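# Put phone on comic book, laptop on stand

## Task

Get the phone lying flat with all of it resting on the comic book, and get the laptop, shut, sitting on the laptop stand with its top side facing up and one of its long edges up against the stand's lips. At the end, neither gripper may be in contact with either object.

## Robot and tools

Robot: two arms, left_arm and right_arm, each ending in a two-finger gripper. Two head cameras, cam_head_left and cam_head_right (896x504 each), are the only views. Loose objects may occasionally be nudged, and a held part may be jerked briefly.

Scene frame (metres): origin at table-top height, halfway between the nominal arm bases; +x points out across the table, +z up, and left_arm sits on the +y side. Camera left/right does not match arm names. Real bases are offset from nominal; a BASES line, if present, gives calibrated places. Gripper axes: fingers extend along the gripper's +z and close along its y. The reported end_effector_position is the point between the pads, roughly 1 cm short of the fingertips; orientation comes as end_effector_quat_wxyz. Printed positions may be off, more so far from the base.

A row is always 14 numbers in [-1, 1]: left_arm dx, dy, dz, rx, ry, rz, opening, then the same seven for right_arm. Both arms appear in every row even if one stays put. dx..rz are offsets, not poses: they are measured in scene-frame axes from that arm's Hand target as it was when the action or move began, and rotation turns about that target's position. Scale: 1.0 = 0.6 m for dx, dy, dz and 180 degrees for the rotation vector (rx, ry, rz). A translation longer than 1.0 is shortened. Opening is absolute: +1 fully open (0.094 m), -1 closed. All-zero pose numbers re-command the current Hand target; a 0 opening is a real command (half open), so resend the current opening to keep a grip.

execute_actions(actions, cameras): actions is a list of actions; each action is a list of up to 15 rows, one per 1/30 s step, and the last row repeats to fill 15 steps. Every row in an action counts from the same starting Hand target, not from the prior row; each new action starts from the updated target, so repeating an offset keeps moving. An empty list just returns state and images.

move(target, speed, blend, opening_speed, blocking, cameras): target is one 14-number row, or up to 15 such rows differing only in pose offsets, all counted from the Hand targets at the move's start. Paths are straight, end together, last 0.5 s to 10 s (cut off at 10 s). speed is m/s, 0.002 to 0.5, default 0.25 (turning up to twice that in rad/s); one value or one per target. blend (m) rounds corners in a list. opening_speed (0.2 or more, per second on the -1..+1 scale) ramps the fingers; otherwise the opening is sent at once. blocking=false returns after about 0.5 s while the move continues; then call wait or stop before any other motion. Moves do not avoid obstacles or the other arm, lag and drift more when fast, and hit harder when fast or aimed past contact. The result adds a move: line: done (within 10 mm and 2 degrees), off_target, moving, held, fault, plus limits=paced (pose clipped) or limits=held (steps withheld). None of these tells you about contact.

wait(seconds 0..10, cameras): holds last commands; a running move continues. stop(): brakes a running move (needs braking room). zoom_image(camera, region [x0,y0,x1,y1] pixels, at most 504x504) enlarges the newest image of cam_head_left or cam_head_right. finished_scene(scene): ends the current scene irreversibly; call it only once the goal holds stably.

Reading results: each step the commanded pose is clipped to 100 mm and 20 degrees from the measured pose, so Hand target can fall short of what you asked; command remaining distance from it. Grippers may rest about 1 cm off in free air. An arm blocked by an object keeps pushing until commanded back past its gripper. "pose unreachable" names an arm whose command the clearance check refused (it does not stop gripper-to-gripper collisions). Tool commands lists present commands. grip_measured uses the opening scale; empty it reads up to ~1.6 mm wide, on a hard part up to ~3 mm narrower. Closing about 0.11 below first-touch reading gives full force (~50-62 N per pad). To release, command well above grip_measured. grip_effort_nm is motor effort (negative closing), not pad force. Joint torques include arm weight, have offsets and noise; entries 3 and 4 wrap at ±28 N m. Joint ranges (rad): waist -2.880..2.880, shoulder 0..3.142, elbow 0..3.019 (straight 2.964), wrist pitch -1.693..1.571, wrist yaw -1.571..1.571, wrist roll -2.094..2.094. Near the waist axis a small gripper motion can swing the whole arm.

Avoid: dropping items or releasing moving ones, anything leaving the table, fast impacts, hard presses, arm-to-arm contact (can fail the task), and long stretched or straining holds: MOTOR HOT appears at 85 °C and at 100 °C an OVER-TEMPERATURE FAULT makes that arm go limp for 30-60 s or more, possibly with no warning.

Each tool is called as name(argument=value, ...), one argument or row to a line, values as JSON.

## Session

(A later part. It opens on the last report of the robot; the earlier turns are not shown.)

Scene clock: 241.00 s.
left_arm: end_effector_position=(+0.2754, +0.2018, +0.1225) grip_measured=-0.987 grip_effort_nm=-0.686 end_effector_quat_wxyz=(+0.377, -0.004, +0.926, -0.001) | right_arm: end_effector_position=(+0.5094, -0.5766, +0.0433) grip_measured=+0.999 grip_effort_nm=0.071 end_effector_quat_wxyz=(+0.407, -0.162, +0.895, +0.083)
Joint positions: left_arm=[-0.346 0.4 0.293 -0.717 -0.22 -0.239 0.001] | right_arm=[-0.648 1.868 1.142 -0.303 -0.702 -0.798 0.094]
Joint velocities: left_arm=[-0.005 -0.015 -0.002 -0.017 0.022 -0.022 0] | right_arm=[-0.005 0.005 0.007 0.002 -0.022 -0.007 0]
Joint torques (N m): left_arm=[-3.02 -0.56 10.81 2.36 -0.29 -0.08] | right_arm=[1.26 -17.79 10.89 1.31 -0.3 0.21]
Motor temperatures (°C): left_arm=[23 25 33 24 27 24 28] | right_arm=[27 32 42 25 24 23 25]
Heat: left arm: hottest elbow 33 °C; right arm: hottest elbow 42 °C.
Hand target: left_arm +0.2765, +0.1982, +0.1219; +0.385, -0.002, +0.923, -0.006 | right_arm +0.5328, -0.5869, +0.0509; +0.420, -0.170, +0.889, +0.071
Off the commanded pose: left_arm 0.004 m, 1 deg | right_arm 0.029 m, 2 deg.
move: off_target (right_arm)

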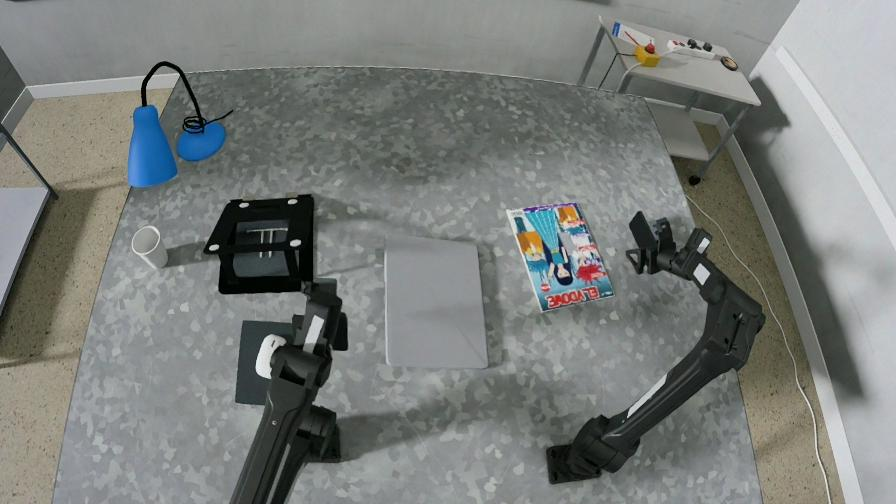

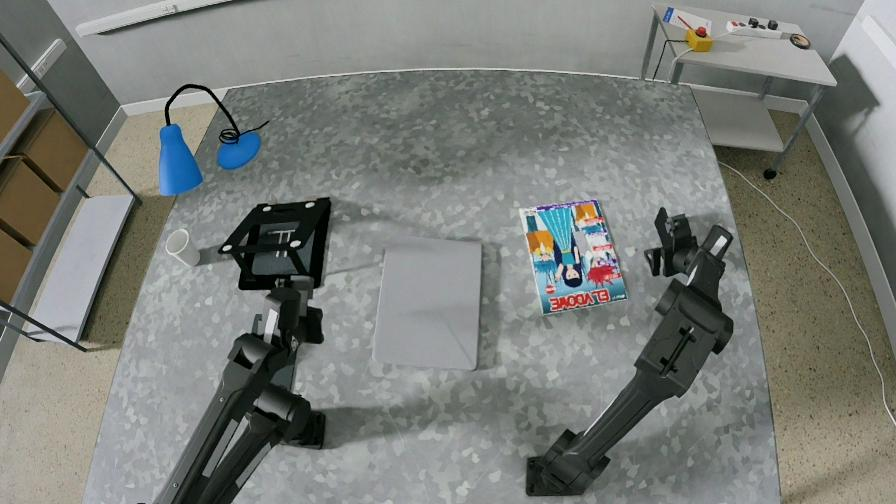

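move(
  target=[0,0,0,0,0,0,-1,0,0,0,0,0,0,-0.97],
  opening_speed=0.8,
)

zoom_image(
  camera="cam_head_left",
  region=[600, 180, 700, 280],
)

zoom_image(
  camera="cam_head_right",
  region=[630, 180, 730, 280],
)

Scene clock: 252.10 s.
left_arm: end_effector_position=(+0.2754, +0.2018, +0.1225) grip_measured=-0.987 grip_effort_nm=-0.686 end_effector_quat_wxyz=(+0.377, -0.004, +0.926, -0.001) | right_arm: end_effector_position=(+0.5107, -0.5776, +0.0443) grip_measured=-0.968 grip_effort_nm=-0.081 end_effector_quat_wxyz=(+0.409, -0.162, +0.894, +0.081)
Joint positions: left_arm=[-0.346 0.4 0.293 -0.717 -0.22 -0.239 0.001] | right_arm=[-0.648 1.869 1.145 -0.3 -0.701 -0.797 0.002]
Joint velocities: left_arm=[-0.015 -0.005 -0.017 0.002 -0.081 0.022 -0.001] | right_arm=[-0.005 0.005 0.002 0.012 -0.007 -0.007 -0.001]
Joint torques (N m): left_arm=[-2.37 -0.03 10.8 2.43 -0.28 -0.11] | right_arm=[1.2 -17.61 10.8 1.36 -0.31 0.2]
Motor temperatures (°C): left_arm=[23 25 33 24 27 24 28] | right_arm=[27 33 43 25 24 23 25]
Heat: left arm: hottest elbow 33 °C; right arm: hottest elbow 43 °C.
Hand target: left_arm +0.2765, +0.1982, +0.1219; +0.385, -0.002, +0.923, -0.006 | right_arm +0.5328, -0.5869, +0.0509; +0.420, -0.170, +0.889, +0.070
Off the commanded pose: left_arm 0.004 m, 1 deg | right_arm 0.025 m, 2 deg.
move: off_target (right_arm)

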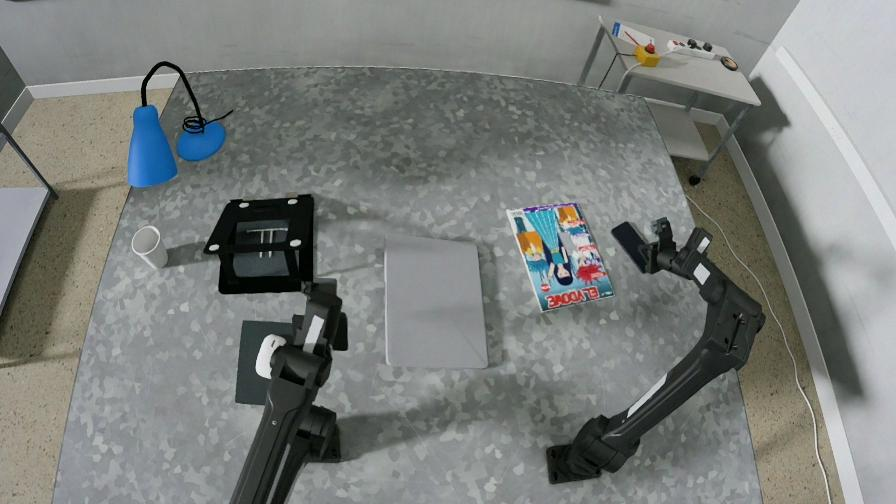

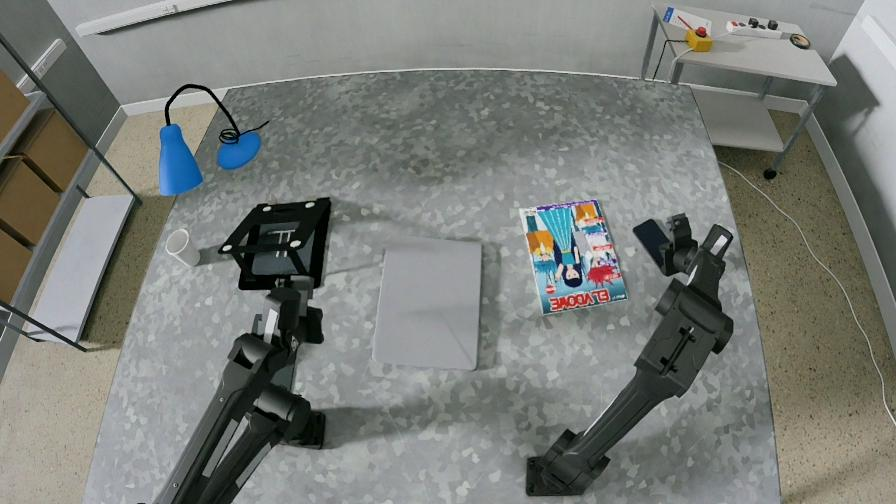

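Scaled by 5.040.

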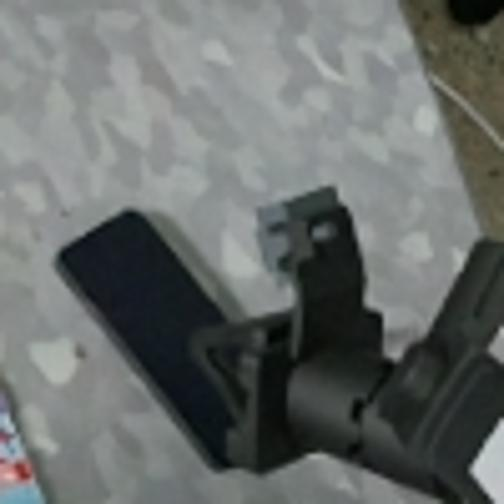

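Scaled by 5.040.

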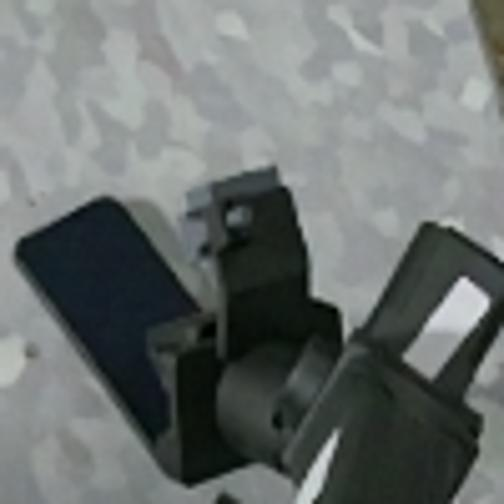

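move(
  target=[
    [0,0,0,0,0,0,-1,0,0,0.08,0,0,0,-0.97],
  ],
)

move(
  target=[0,0,0,0,0,0,-1,0.034,0.018,0.014,-0.0465,0.1037,0.0641,1],
)

zoom_image(
  camera="cam_head_left",
  region=[590, 180, 710, 300],
)

zoom_image(
  camera="cam_head_right",
  region=[610, 180, 730, 300],
)

Scene clock: 268.87 s.
left_arm: end_effector_position=(+0.2754, +0.2018, +0.1225) grip_measured=-0.987 grip_effort_nm=-0.686 end_effector_quat_wxyz=(+0.377, -0.004, +0.926, -0.001) | right_arm: end_effector_position=(+0.5139, -0.5800, +0.0698) grip_measured=-0.969 grip_effort_nm=-0.085 end_effector_quat_wxyz=(+0.404, -0.159, +0.897, +0.087)
Joint positions: left_arm=[-0.346 0.4 0.293 -0.717 -0.22 -0.239 0.001] | right_arm=[-0.648 1.837 1.187 -0.39 -0.701 -0.796 0.001]
Joint velocities: left_arm=[-0.015 -0.005 0.002 0.002 -0.022 0.022 0] | right_arm=[-0.005 0.005 -0.017 0.007 -0.007 -0.022 0]
Joint torques (N m): left_arm=[-2.49 -0.85 10.71 2.25 -0.27 -0.11] | right_arm=[1.2 -21.48 11.07 0.44 -0.31 0.19]
Motor temperatures (°C): left_arm=[23 25 33 24 27 24 28] | right_arm=[27 34 42 25 24 23 25]
Heat: left arm: hottest elbow 33 °C; right arm: hottest elbow 42 °C.
Hand target: left_arm +0.2765, +0.1982, +0.1219; +0.385, -0.002, +0.923, -0.006 | right_arm +0.5338, -0.5874, +0.0992; +0.420, -0.170, +0.889, +0.070
Off the commanded pose: left_arm 0.004 m, 1 deg | right_arm 0.035 m, 3 deg.
move: off_target (right_arm)

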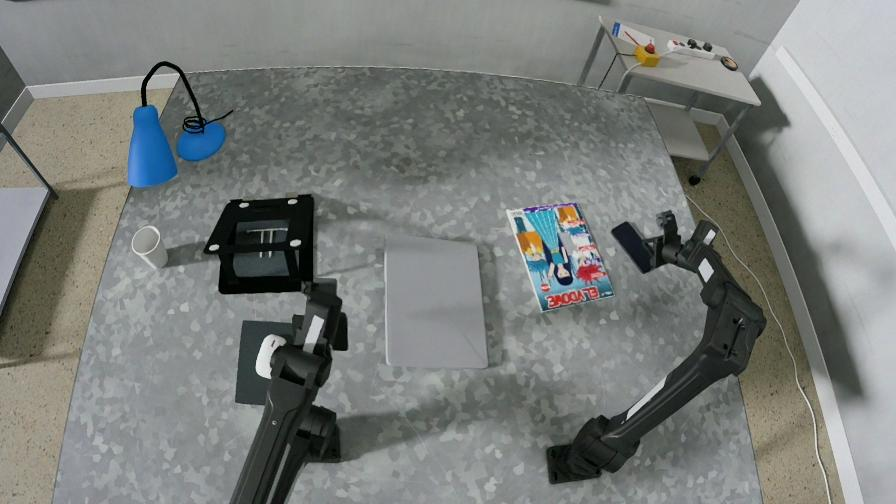

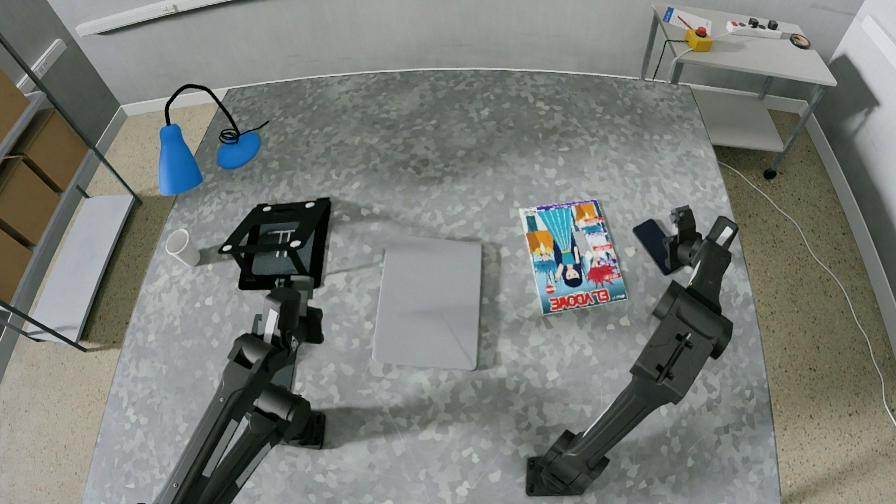

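Scene clock: 270.60 s.
left_arm: end_effector_position=(+0.2754, +0.2018, +0.1225) grip_measured=-0.987 grip_effort_nm=-0.681 end_effector_quat_wxyz=(+0.377, -0.004, +0.926, -0.001) | right_arm: end_effector_position=(+0.5363, -0.5723, +0.1017) grip_measured=+0.999 grip_effort_nm=0.066 end_effector_quat_wxyz=(+0.245, -0.262, +0.930, +0.083)
Joint positions: left_arm=[-0.346 0.4 0.293 -0.717 -0.22 -0.239 0.001] | right_arm=[-0.564 1.91 1.528 -0.963 -0.476 -1.054 0.094]
Joint velocities: left_arm=[0.005 -0.005 0.002 0.012 0.007 0.037 0.001] | right_arm=[-0.005 -0.005 0.007 -0.012 -0.051 0.066 0]
Joint torques (N m): left_arm=[-2.61 -0.26 10.78 2.28 -0.25 -0.07] | right_arm=[1.2 -19.14 12.31 0.12 -0.22 0.08]
Motor temperatures (°C): left_arm=[23 25 33 24 27 24 28] | right_arm=[27 34 42 25 24 23 25]
Heat: left arm: hottest elbow 33 °C; right arm: hottest elbow 42 °C.
Hand target: left_arm +0.2765, +0.1982, +0.1219; +0.385, -0.002, +0.923, -0.006 | right_arm +0.5554, -0.5772, +0.1063; +0.250, -0.273, +0.926, +0.076
Off the commanded pose: left_arm 0.004 m, 1 deg | right_arm 0.019 m, 2 deg.
move: off_target (right_arm)

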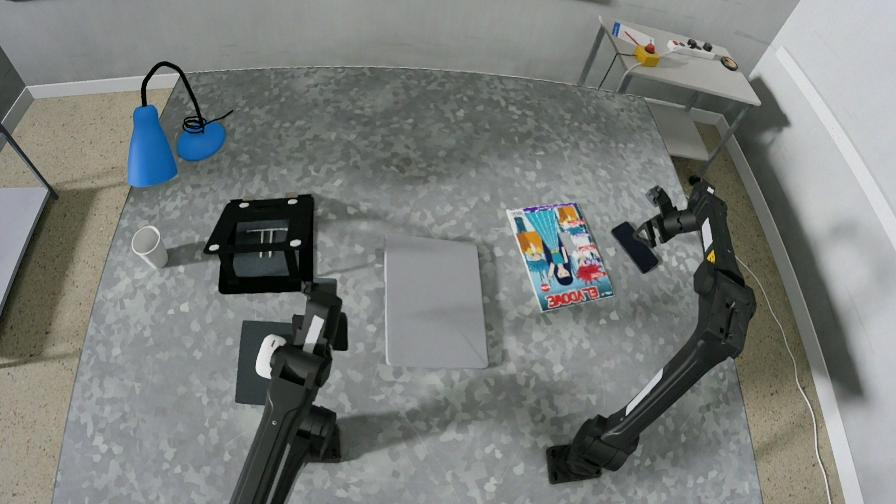

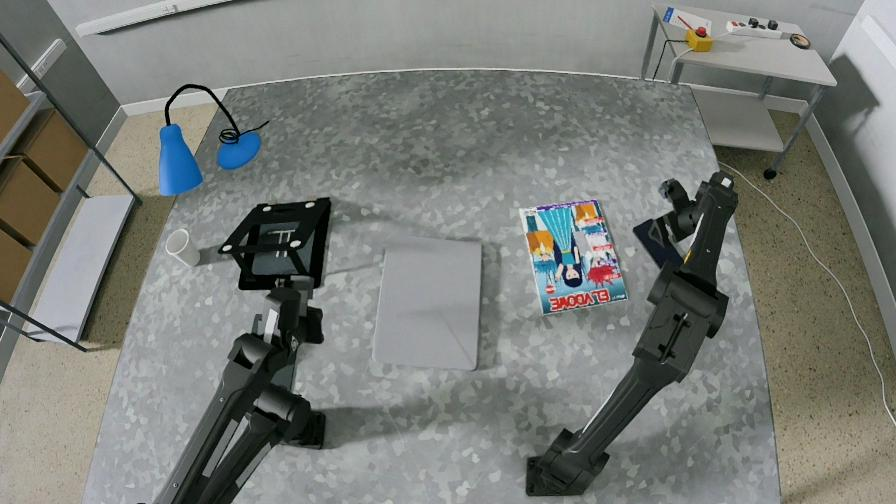

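Scaled by 4.200.

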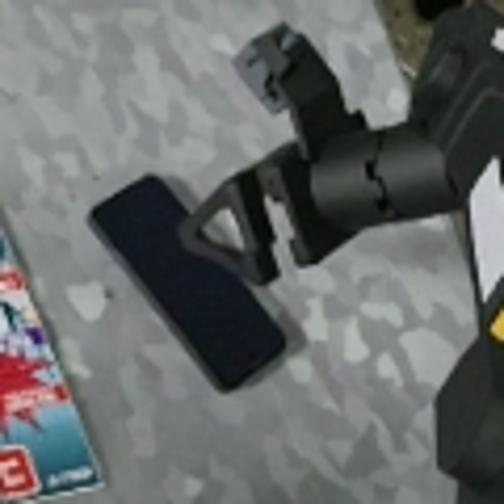

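Scaled by 4.200.

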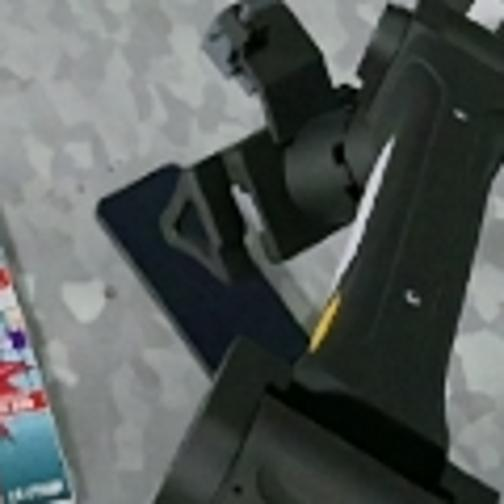

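move(
  target=[0,0,0,0,0,0,-1,0.012,-0.018,-0.1,0,0,0,1],
  speed=0.15,
)

zoom_image(
  camera="cam_head_left",
  region=[590, 200, 690, 300],
)

zoom_image(
  camera="cam_head_right",
  region=[610, 190, 710, 290],
)

Scene clock: 279.20 s.
left_arm: end_effector_position=(+0.2754, +0.2018, +0.1225) grip_measured=-0.987 grip_effort_nm=-0.691 end_effector_quat_wxyz=(+0.377, -0.004, +0.926, -0.001) | right_arm: end_effector_position=(+0.5477, -0.5795, +0.0456) grip_measured=+0.999 grip_effort_nm=0.071 end_effector_quat_wxyz=(+0.241, -0.267, +0.929, +0.087)
Joint positions: left_arm=[-0.346 0.4 0.293 -0.717 -0.22 -0.239 0.001] | right_arm=[-0.564 2.01 1.528 -0.876 -0.476 -1.066 0.094]
Joint velocities: left_arm=[0.005 -0.005 0.002 0.012 -0.007 0.037 -0.001] | right_arm=[-0.005 -0.005 -0.007 0.002 -0.081 -0.007 -0.001]
Joint torques (N m): left_arm=[-1.96 -0.15 10.82 2.09 -0.24 -0.07] | right_arm=[0.56 -21.48 10.26 0.91 -0.31 0.08]
Motor temperatures (°C): left_arm=[23 25 33 24 27 24 28] | right_arm=[27 34 42 25 24 23 25]
Heat: left arm: hottest elbow 33 °C; right arm: hottest elbow 42 °C.
Hand target: left_arm +0.2765, +0.1982, +0.1219; +0.385, -0.002, +0.923, -0.006 | right_arm +0.5613, -0.5882, +0.0461; +0.250, -0.273, +0.926, +0.076
Off the commanded pose: left_arm 0.004 m, 1 deg | right_arm 0.017 m, 2 deg.
move: off_target (right_arm)

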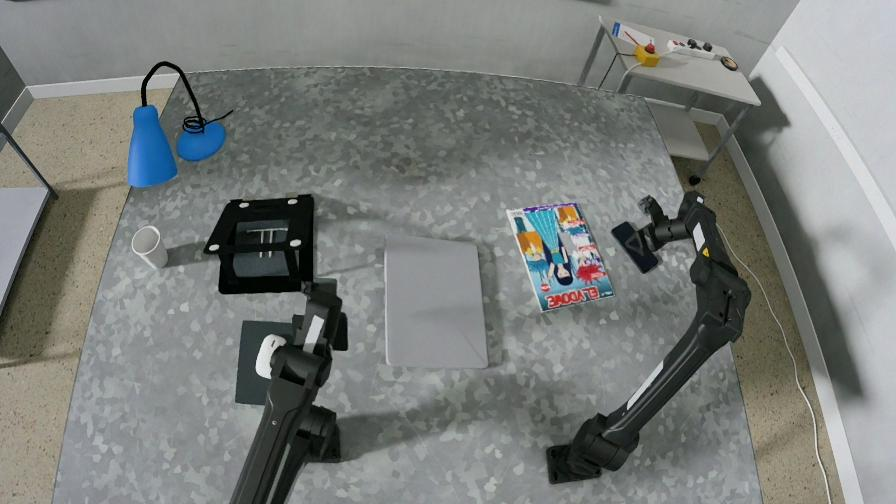

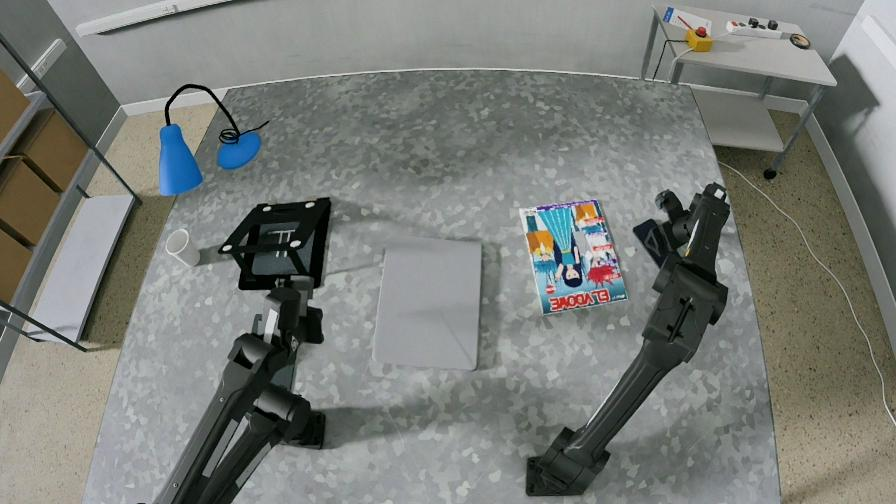

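Scaled by 5.040.

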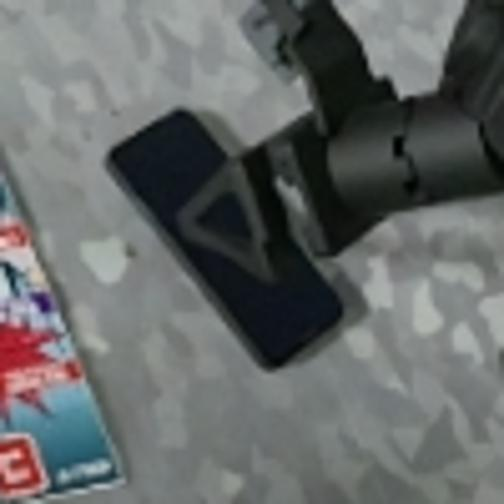

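Scaled by 5.040.

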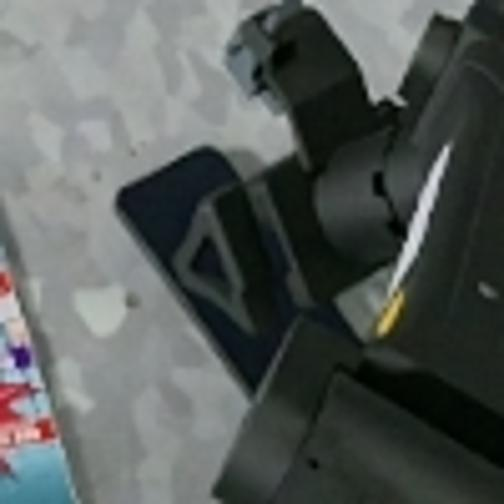

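move(
  target=[0,0,0,0,0,0,-1,0.006,-0.009,-0.042,0,0,0,1],
  speed=0.08,
)

zoom_image(
  camera="cam_head_left",
  region=[590, 200, 690, 300],
)

zoom_image(
  camera="cam_head_right",
  region=[610, 190, 710, 290],
)

Scene clock: 287.60 s.
left_arm: end_effector_position=(+0.2754, +0.2018, +0.1225) grip_measured=-0.987 grip_effort_nm=-0.686 end_effector_quat_wxyz=(+0.377, -0.004, +0.926, -0.001) | right_arm: end_effector_position=(+0.5524, -0.5824, +0.0244) grip_measured=+0.999 grip_effort_nm=0.061 end_effector_quat_wxyz=(+0.242, -0.270, +0.928, +0.085)
Joint positions: left_arm=[-0.346 0.4 0.293 -0.717 -0.22 -0.239 0.001] | right_arm=[-0.564 2.048 1.528 -0.835 -0.476 -1.072 0.094]
Joint velocities: left_arm=[0.015 0.005 -0.002 0.002 -0.007 0.066 -0.001] | right_arm=[0.005 -0.024 -0.002 -0.007 -0.022 0.051 0]
Joint torques (N m): left_arm=[-2.43 -0.44 10.78 2.3 -0.25 -0.08] | right_arm=[0.15 -20.42 10.47 0.84 -0.35 0.08]
Motor temperatures (°C): left_arm=[23 25 33 24 27 24 28] | right_arm=[27 35 41 25 24 23 25]
Heat: left arm: hottest elbow 33 °C; right arm: hottest elbow 41 °C.
Hand target: left_arm +0.2765, +0.1982, +0.1219; +0.385, -0.002, +0.923, -0.006 | right_arm +0.5643, -0.5936, +0.0209; +0.250, -0.273, +0.926, +0.076
Off the commanded pose: left_arm 0.004 m, 1 deg | right_arm 0.017 m, 1 deg.
move: off_target (right_arm)

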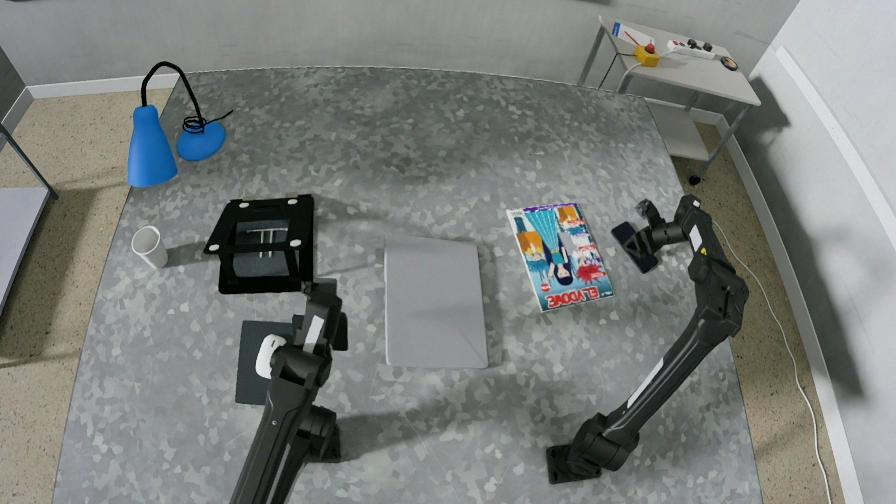

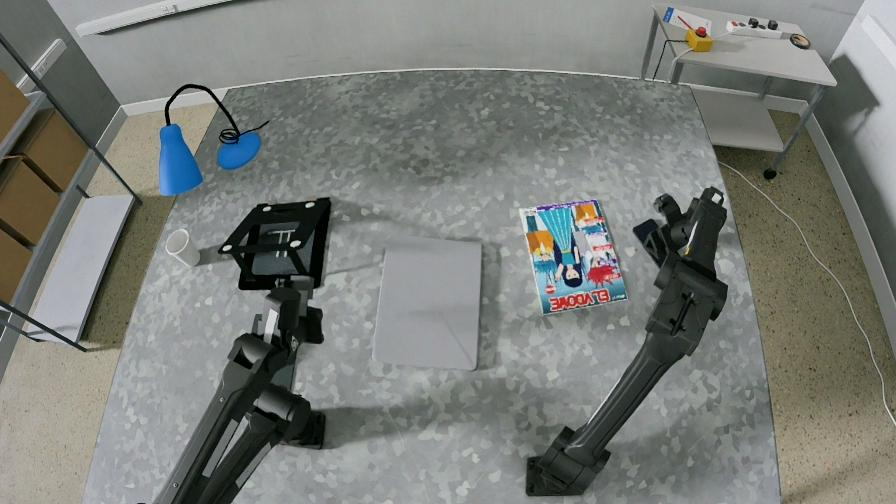

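Scaled by 5.040.

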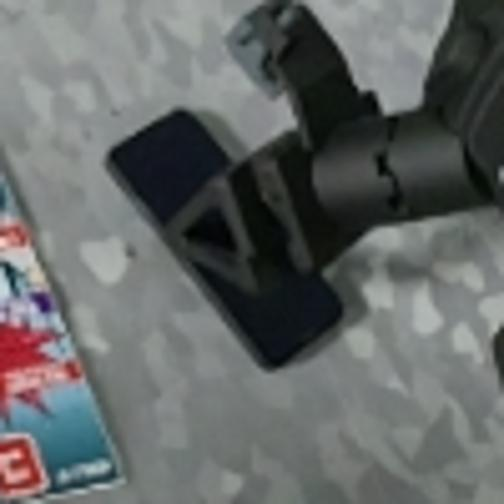

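Scaled by 5.040.

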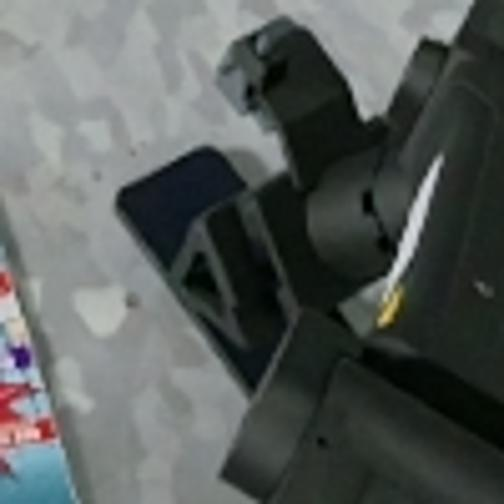

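move(
  target=[0,0,0,0,0,0,-1,0,0,-0.015,0,0,0,1],
  speed=0.05,
)

zoom_image(
  camera="cam_head_left",
  region=[600, 210, 680, 290],
)

Scene clock: 292.40 s.
left_arm: end_effector_position=(+0.2754, +0.2018, +0.1225) grip_measured=-0.987 grip_effort_nm=-0.686 end_effector_quat_wxyz=(+0.377, -0.004, +0.926, -0.001) | right_arm: end_effector_position=(+0.5547, -0.5837, +0.0244) grip_measured=+0.999 grip_effort_nm=0.056 end_effector_quat_wxyz=(+0.246, -0.271, +0.927, +0.081)
Joint positions: left_arm=[-0.346 0.4 0.293 -0.717 -0.22 -0.239 0.001] | right_arm=[-0.564 2.049 1.528 -0.823 -0.477 -1.072 0.094]
Joint velocities: left_arm=[0.005 -0.015 -0.017 -0.012 -0.022 -0.066 -0.002] | right_arm=[-0.005 -0.005 0.007 -0.012 -0.066 0.007 0]
Joint torques (N m): left_arm=[-2.78 -0.15 10.77 2.18 -0.27 -0.07] | right_arm=[0.09 -20.13 9.63 1.02 -0.31 0.08]
Motor temperatures (°C): left_arm=[23 25 33 24 27 24 28] | right_arm=[27 36 41 25 24 23 25]
Heat: left arm: hottest elbow 33 °C; right arm: hottest elbow 41 °C.
Hand target: left_arm +0.2765, +0.1982, +0.1219; +0.385, -0.002, +0.923, -0.006 | right_arm +0.5642, -0.5937, +0.0119; +0.250, -0.273, +0.926, +0.076
Off the commanded pose: left_arm 0.004 m, 1 deg | right_arm 0.019 m, 1 deg.
move: off_target (right_arm)

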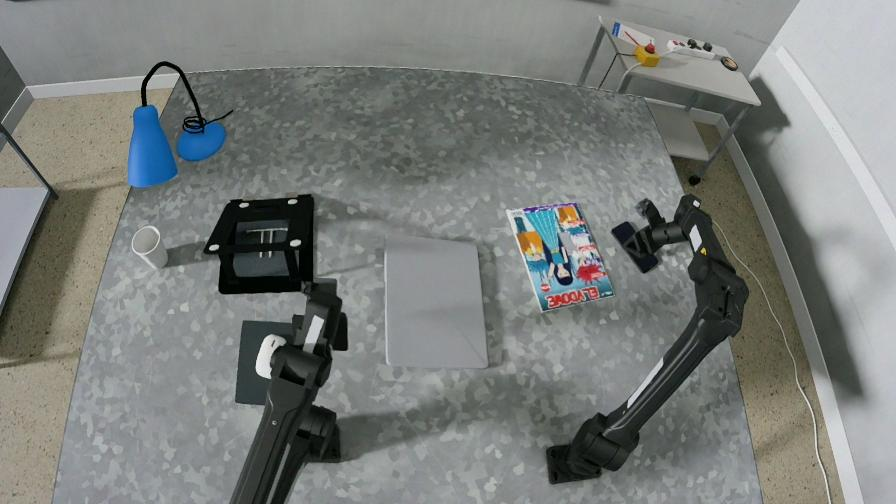

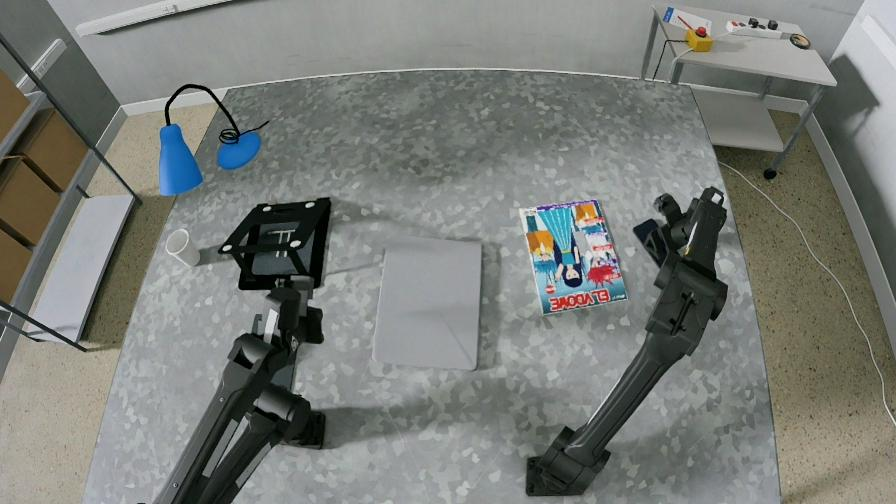

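Scaled by 6.300.

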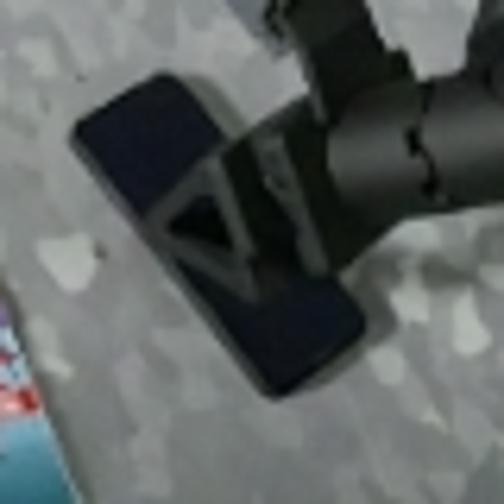

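move(
  target=[
    [0,0,0,0,0,0,-1,0,0,0.03,0,0,0,1],
    [0,0,0,0,0,0,-1,-0.006,0.009,0.03,0,0,0,1],
    [0,0,0,0,0,0,-1,-0.006,0.009,-0.008,0,0,0,1],
  ],
  speed=0.05,
)

zoom_image(
  camera="cam_head_left",
  region=[600, 210, 680, 290],
)

zoom_image(
  camera="cam_head_right",
  region=[620, 200, 700, 280],
)

Scene clock: 299.77 s.
left_arm: end_effector_position=(+0.2754, +0.2018, +0.1225) grip_measured=-0.987 grip_effort_nm=-0.686 end_effector_quat_wxyz=(+0.377, -0.004, +0.926, -0.001) | right_arm: end_effector_position=(+0.5590, -0.5863, +0.0256) grip_measured=+0.999 grip_effort_nm=0.056 end_effector_quat_wxyz=(+0.254, -0.273, +0.925, +0.073)
Joint positions: left_arm=[-0.346 0.4 0.293 -0.717 -0.22 -0.239 0.001] | right_arm=[-0.564 2.049 1.528 -0.8 -0.477 -1.072 0.094]
Joint velocities: left_arm=[0.005 -0.005 -0.002 0.002 0.037 -0.037 0] | right_arm=[-0.034 0.024 0.007 -0.002 -0.007 -0.037 0]
Joint torques (N m): left_arm=[-2.9 -0.85 10.71 2.33 -0.26 -0.09] | right_arm=[0.44 -20.84 7.79 1.03 -0.27 0.12]
Motor temperatures (°C): left_arm=[23 25 33 24 27 24 28] | right_arm=[27 36 41 25 24 23 25]
Heat: left arm: hottest elbow 33 °C; right arm: hottest elbow 41 °C.
Hand target: left_arm +0.2765, +0.1982, +0.1219; +0.385, -0.002, +0.923, -0.006 | right_arm +0.5605, -0.5882, +0.0072; +0.250, -0.273, +0.926, +0.076
Off the commanded pose: left_arm 0.004 m, 1 deg | right_arm 0.019 m, 1 deg.
move: off_target (right_arm)

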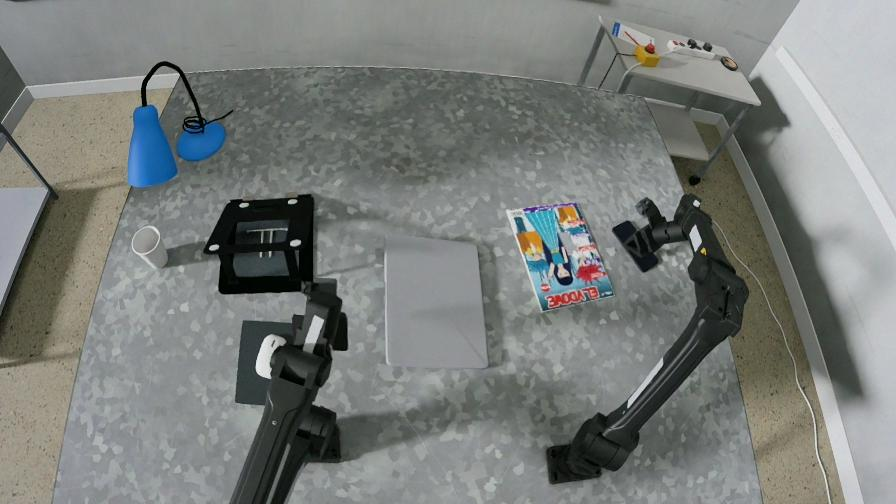

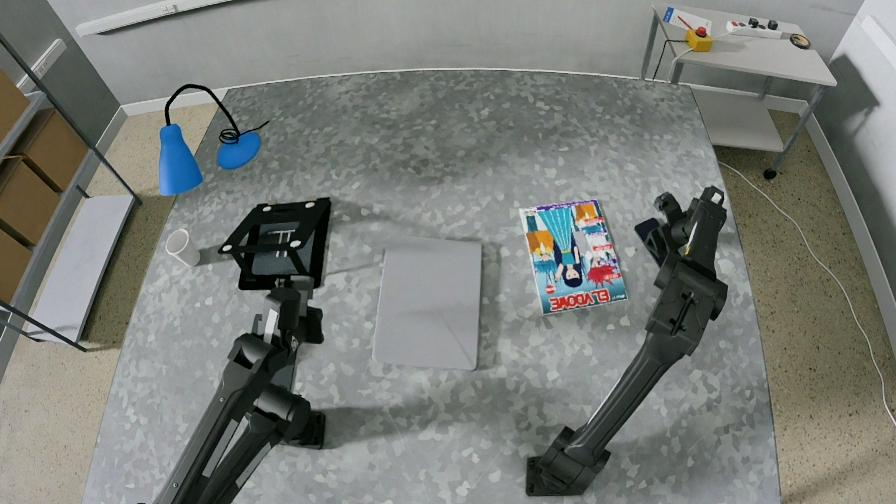

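Scaled by 6.300.

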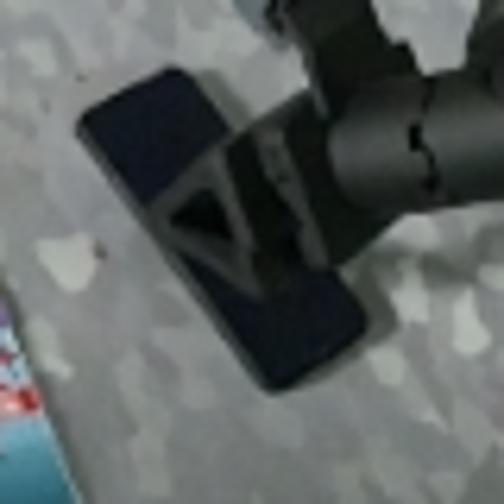

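Scaled by 6.300.

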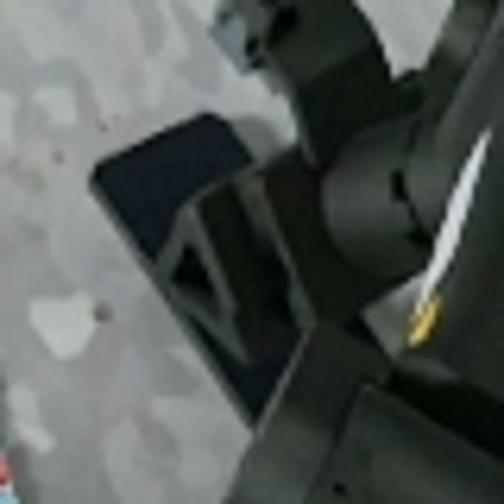

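move(
  target=[0,0,0,0,0,0,-1,0.002,0,0.06,0,0,0,1],
  speed=0.1,
)

zoom_image(
  camera="cam_head_left",
  region=[600, 210, 680, 290],
)

zoom_image(
  camera="cam_head_right",
  region=[620, 200, 700, 280],
)

Scene clock: 305.40 s.
left_arm: end_effector_position=(+0.2754, +0.2018, +0.1225) grip_measured=-0.987 grip_effort_nm=-0.686 end_effector_quat_wxyz=(+0.377, -0.004, +0.926, -0.001) | right_arm: end_effector_position=(+0.5500, -0.5807, +0.0232) grip_measured=+0.999 grip_effort_nm=0.061 end_effector_quat_wxyz=(+0.238, -0.269, +0.929, +0.090)
Joint positions: left_arm=[-0.346 0.4 0.293 -0.717 -0.22 -0.239 0.001] | right_arm=[-0.564 2.049 1.528 -0.848 -0.477 -1.072 0.094]
Joint velocities: left_arm=[-0.005 0.005 -0.002 0.002 0.007 0.066 0.001] | right_arm=[-0.015 0.015 -0.007 -0.002 0.081 0.022 0]
Joint torques (N m): left_arm=[-2.32 -0.03 10.81 2.22 -0.29 -0.08] | right_arm=[0.56 -24.29 10.29 0.13 -0.26 0.14]
Motor temperatures (°C): left_arm=[23 25 33 24 27 24 28] | right_arm=[27 35 40 25 24 23 25]
Heat: left arm: hottest elbow 33 °C; right arm: hottest elbow 40 °C.
Hand target: left_arm +0.2765, +0.1982, +0.1219; +0.385, -0.002, +0.923, -0.006 | right_arm +0.5625, -0.5882, +0.0432; +0.250, -0.273, +0.926, +0.076
Off the commanded pose: left_arm 0.004 m, 1 deg | right_arm 0.024 m, 2 deg.
move: off_target (right_arm)

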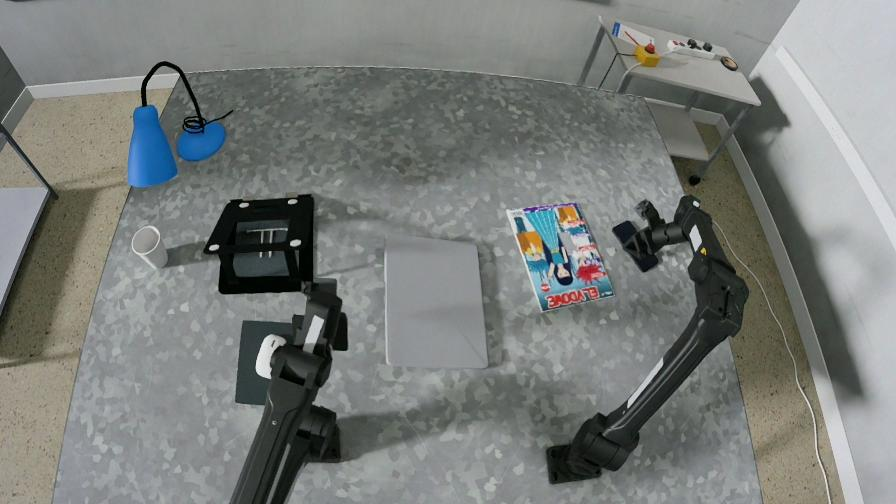

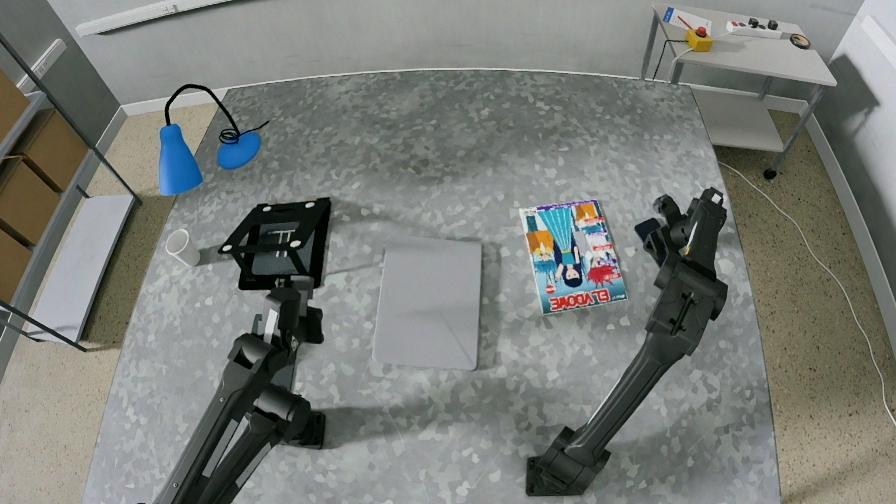

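Scaled by 6.300.

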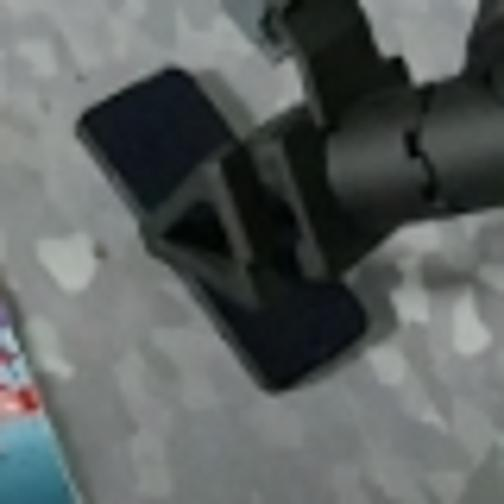

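Scaled by 6.300.

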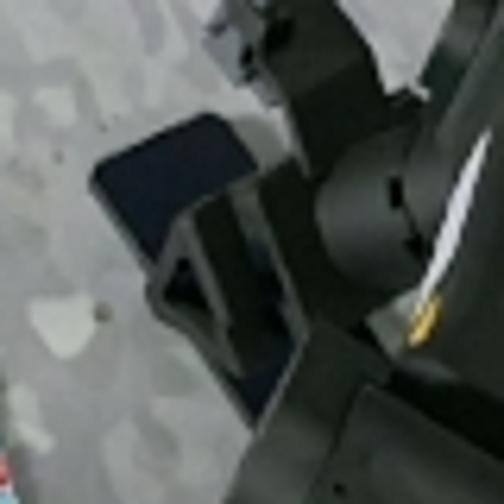

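move(
  target=[0,0,0,0,0,0,-1,0,0,-0.055,0,0,0,1],
  speed=0.05,
)

zoom_image(
  camera="cam_head_left",
  region=[600, 210, 680, 290],
)

zoom_image(
  camera="cam_head_right",
  region=[620, 200, 700, 280],
)

Scene clock: 310.13 s.
left_arm: end_effector_position=(+0.2754, +0.2018, +0.1225) grip_measured=-0.987 grip_effort_nm=-0.686 end_effector_quat_wxyz=(+0.377, -0.004, +0.926, -0.001) | right_arm: end_effector_position=(+0.5585, -0.5860, +0.0255) grip_measured=+0.999 grip_effort_nm=0.061 end_effector_quat_wxyz=(+0.253, -0.273, +0.925, +0.074)
Joint positions: left_arm=[-0.346 0.4 0.293 -0.717 -0.22 -0.239 0.001] | right_arm=[-0.564 2.049 1.528 -0.803 -0.477 -1.072 0.094]
Joint velocities: left_arm=[-0.005 -0.015 0.007 -0.012 0.022 -0.037 0] | right_arm=[-0.005 -0.015 -0.022 0.017 -0.095 -0.095 0]
Joint torques (N m): left_arm=[-2.55 -0.09 10.71 2.32 -0.3 -0.05] | right_arm=[0.56 -21.19 8.25 1.1 -0.25 0.13]
Motor temperatures (°C): left_arm=[23 25 33 24 27 24 28] | right_arm=[27 36 40 25 24 23 25]
Heat: left arm: hottest elbow 33 °C; right arm: hottest elbow 40 °C.
Hand target: left_arm +0.2765, +0.1982, +0.1219; +0.385, -0.002, +0.923, -0.006 | right_arm +0.5618, -0.5882, +0.0102; +0.250, -0.273, +0.926, +0.076
Off the commanded pose: left_arm 0.004 m, 1 deg | right_arm 0.016 m, 0 deg.
move: off_target (right_arm)

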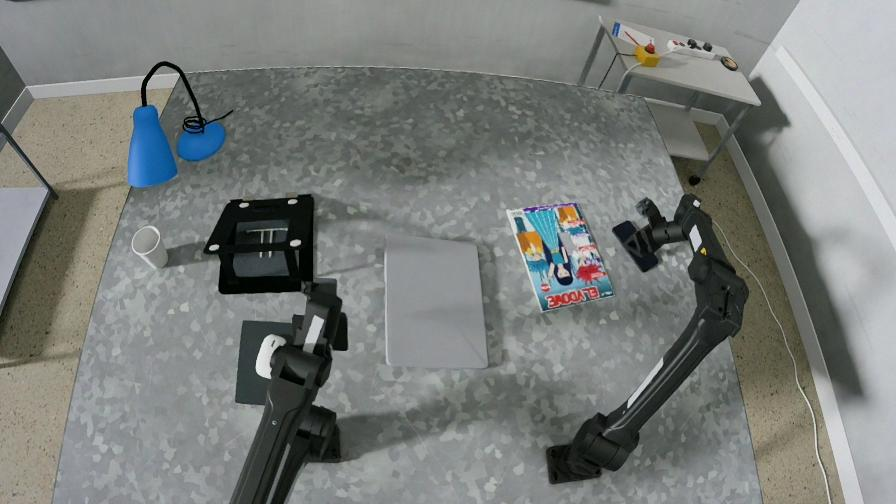

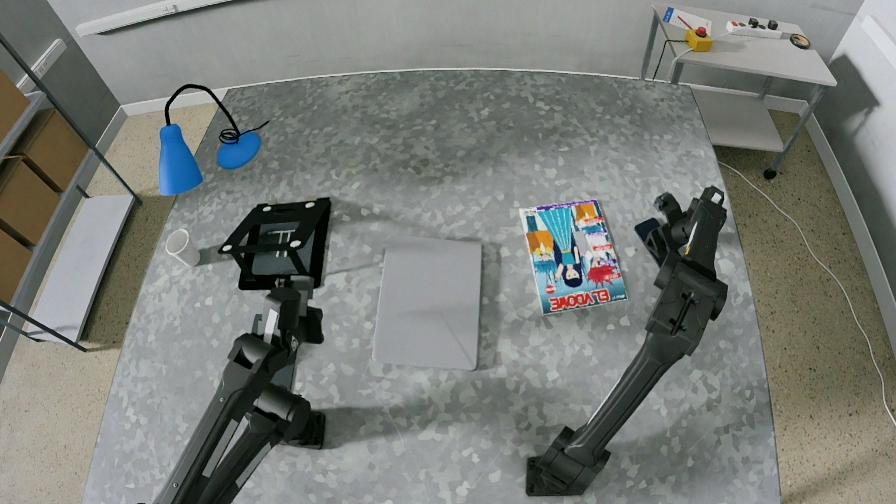

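Scaled by 6.300.

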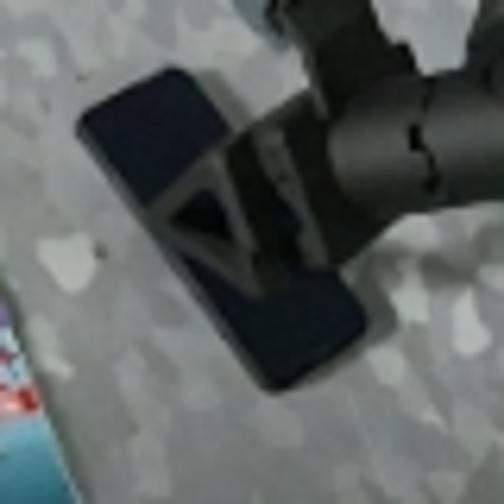

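Scaled by 6.300.

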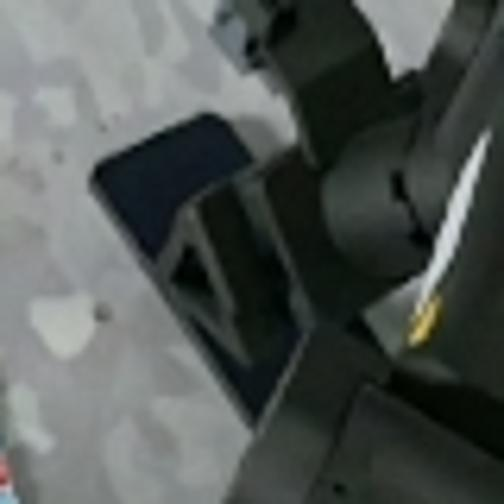

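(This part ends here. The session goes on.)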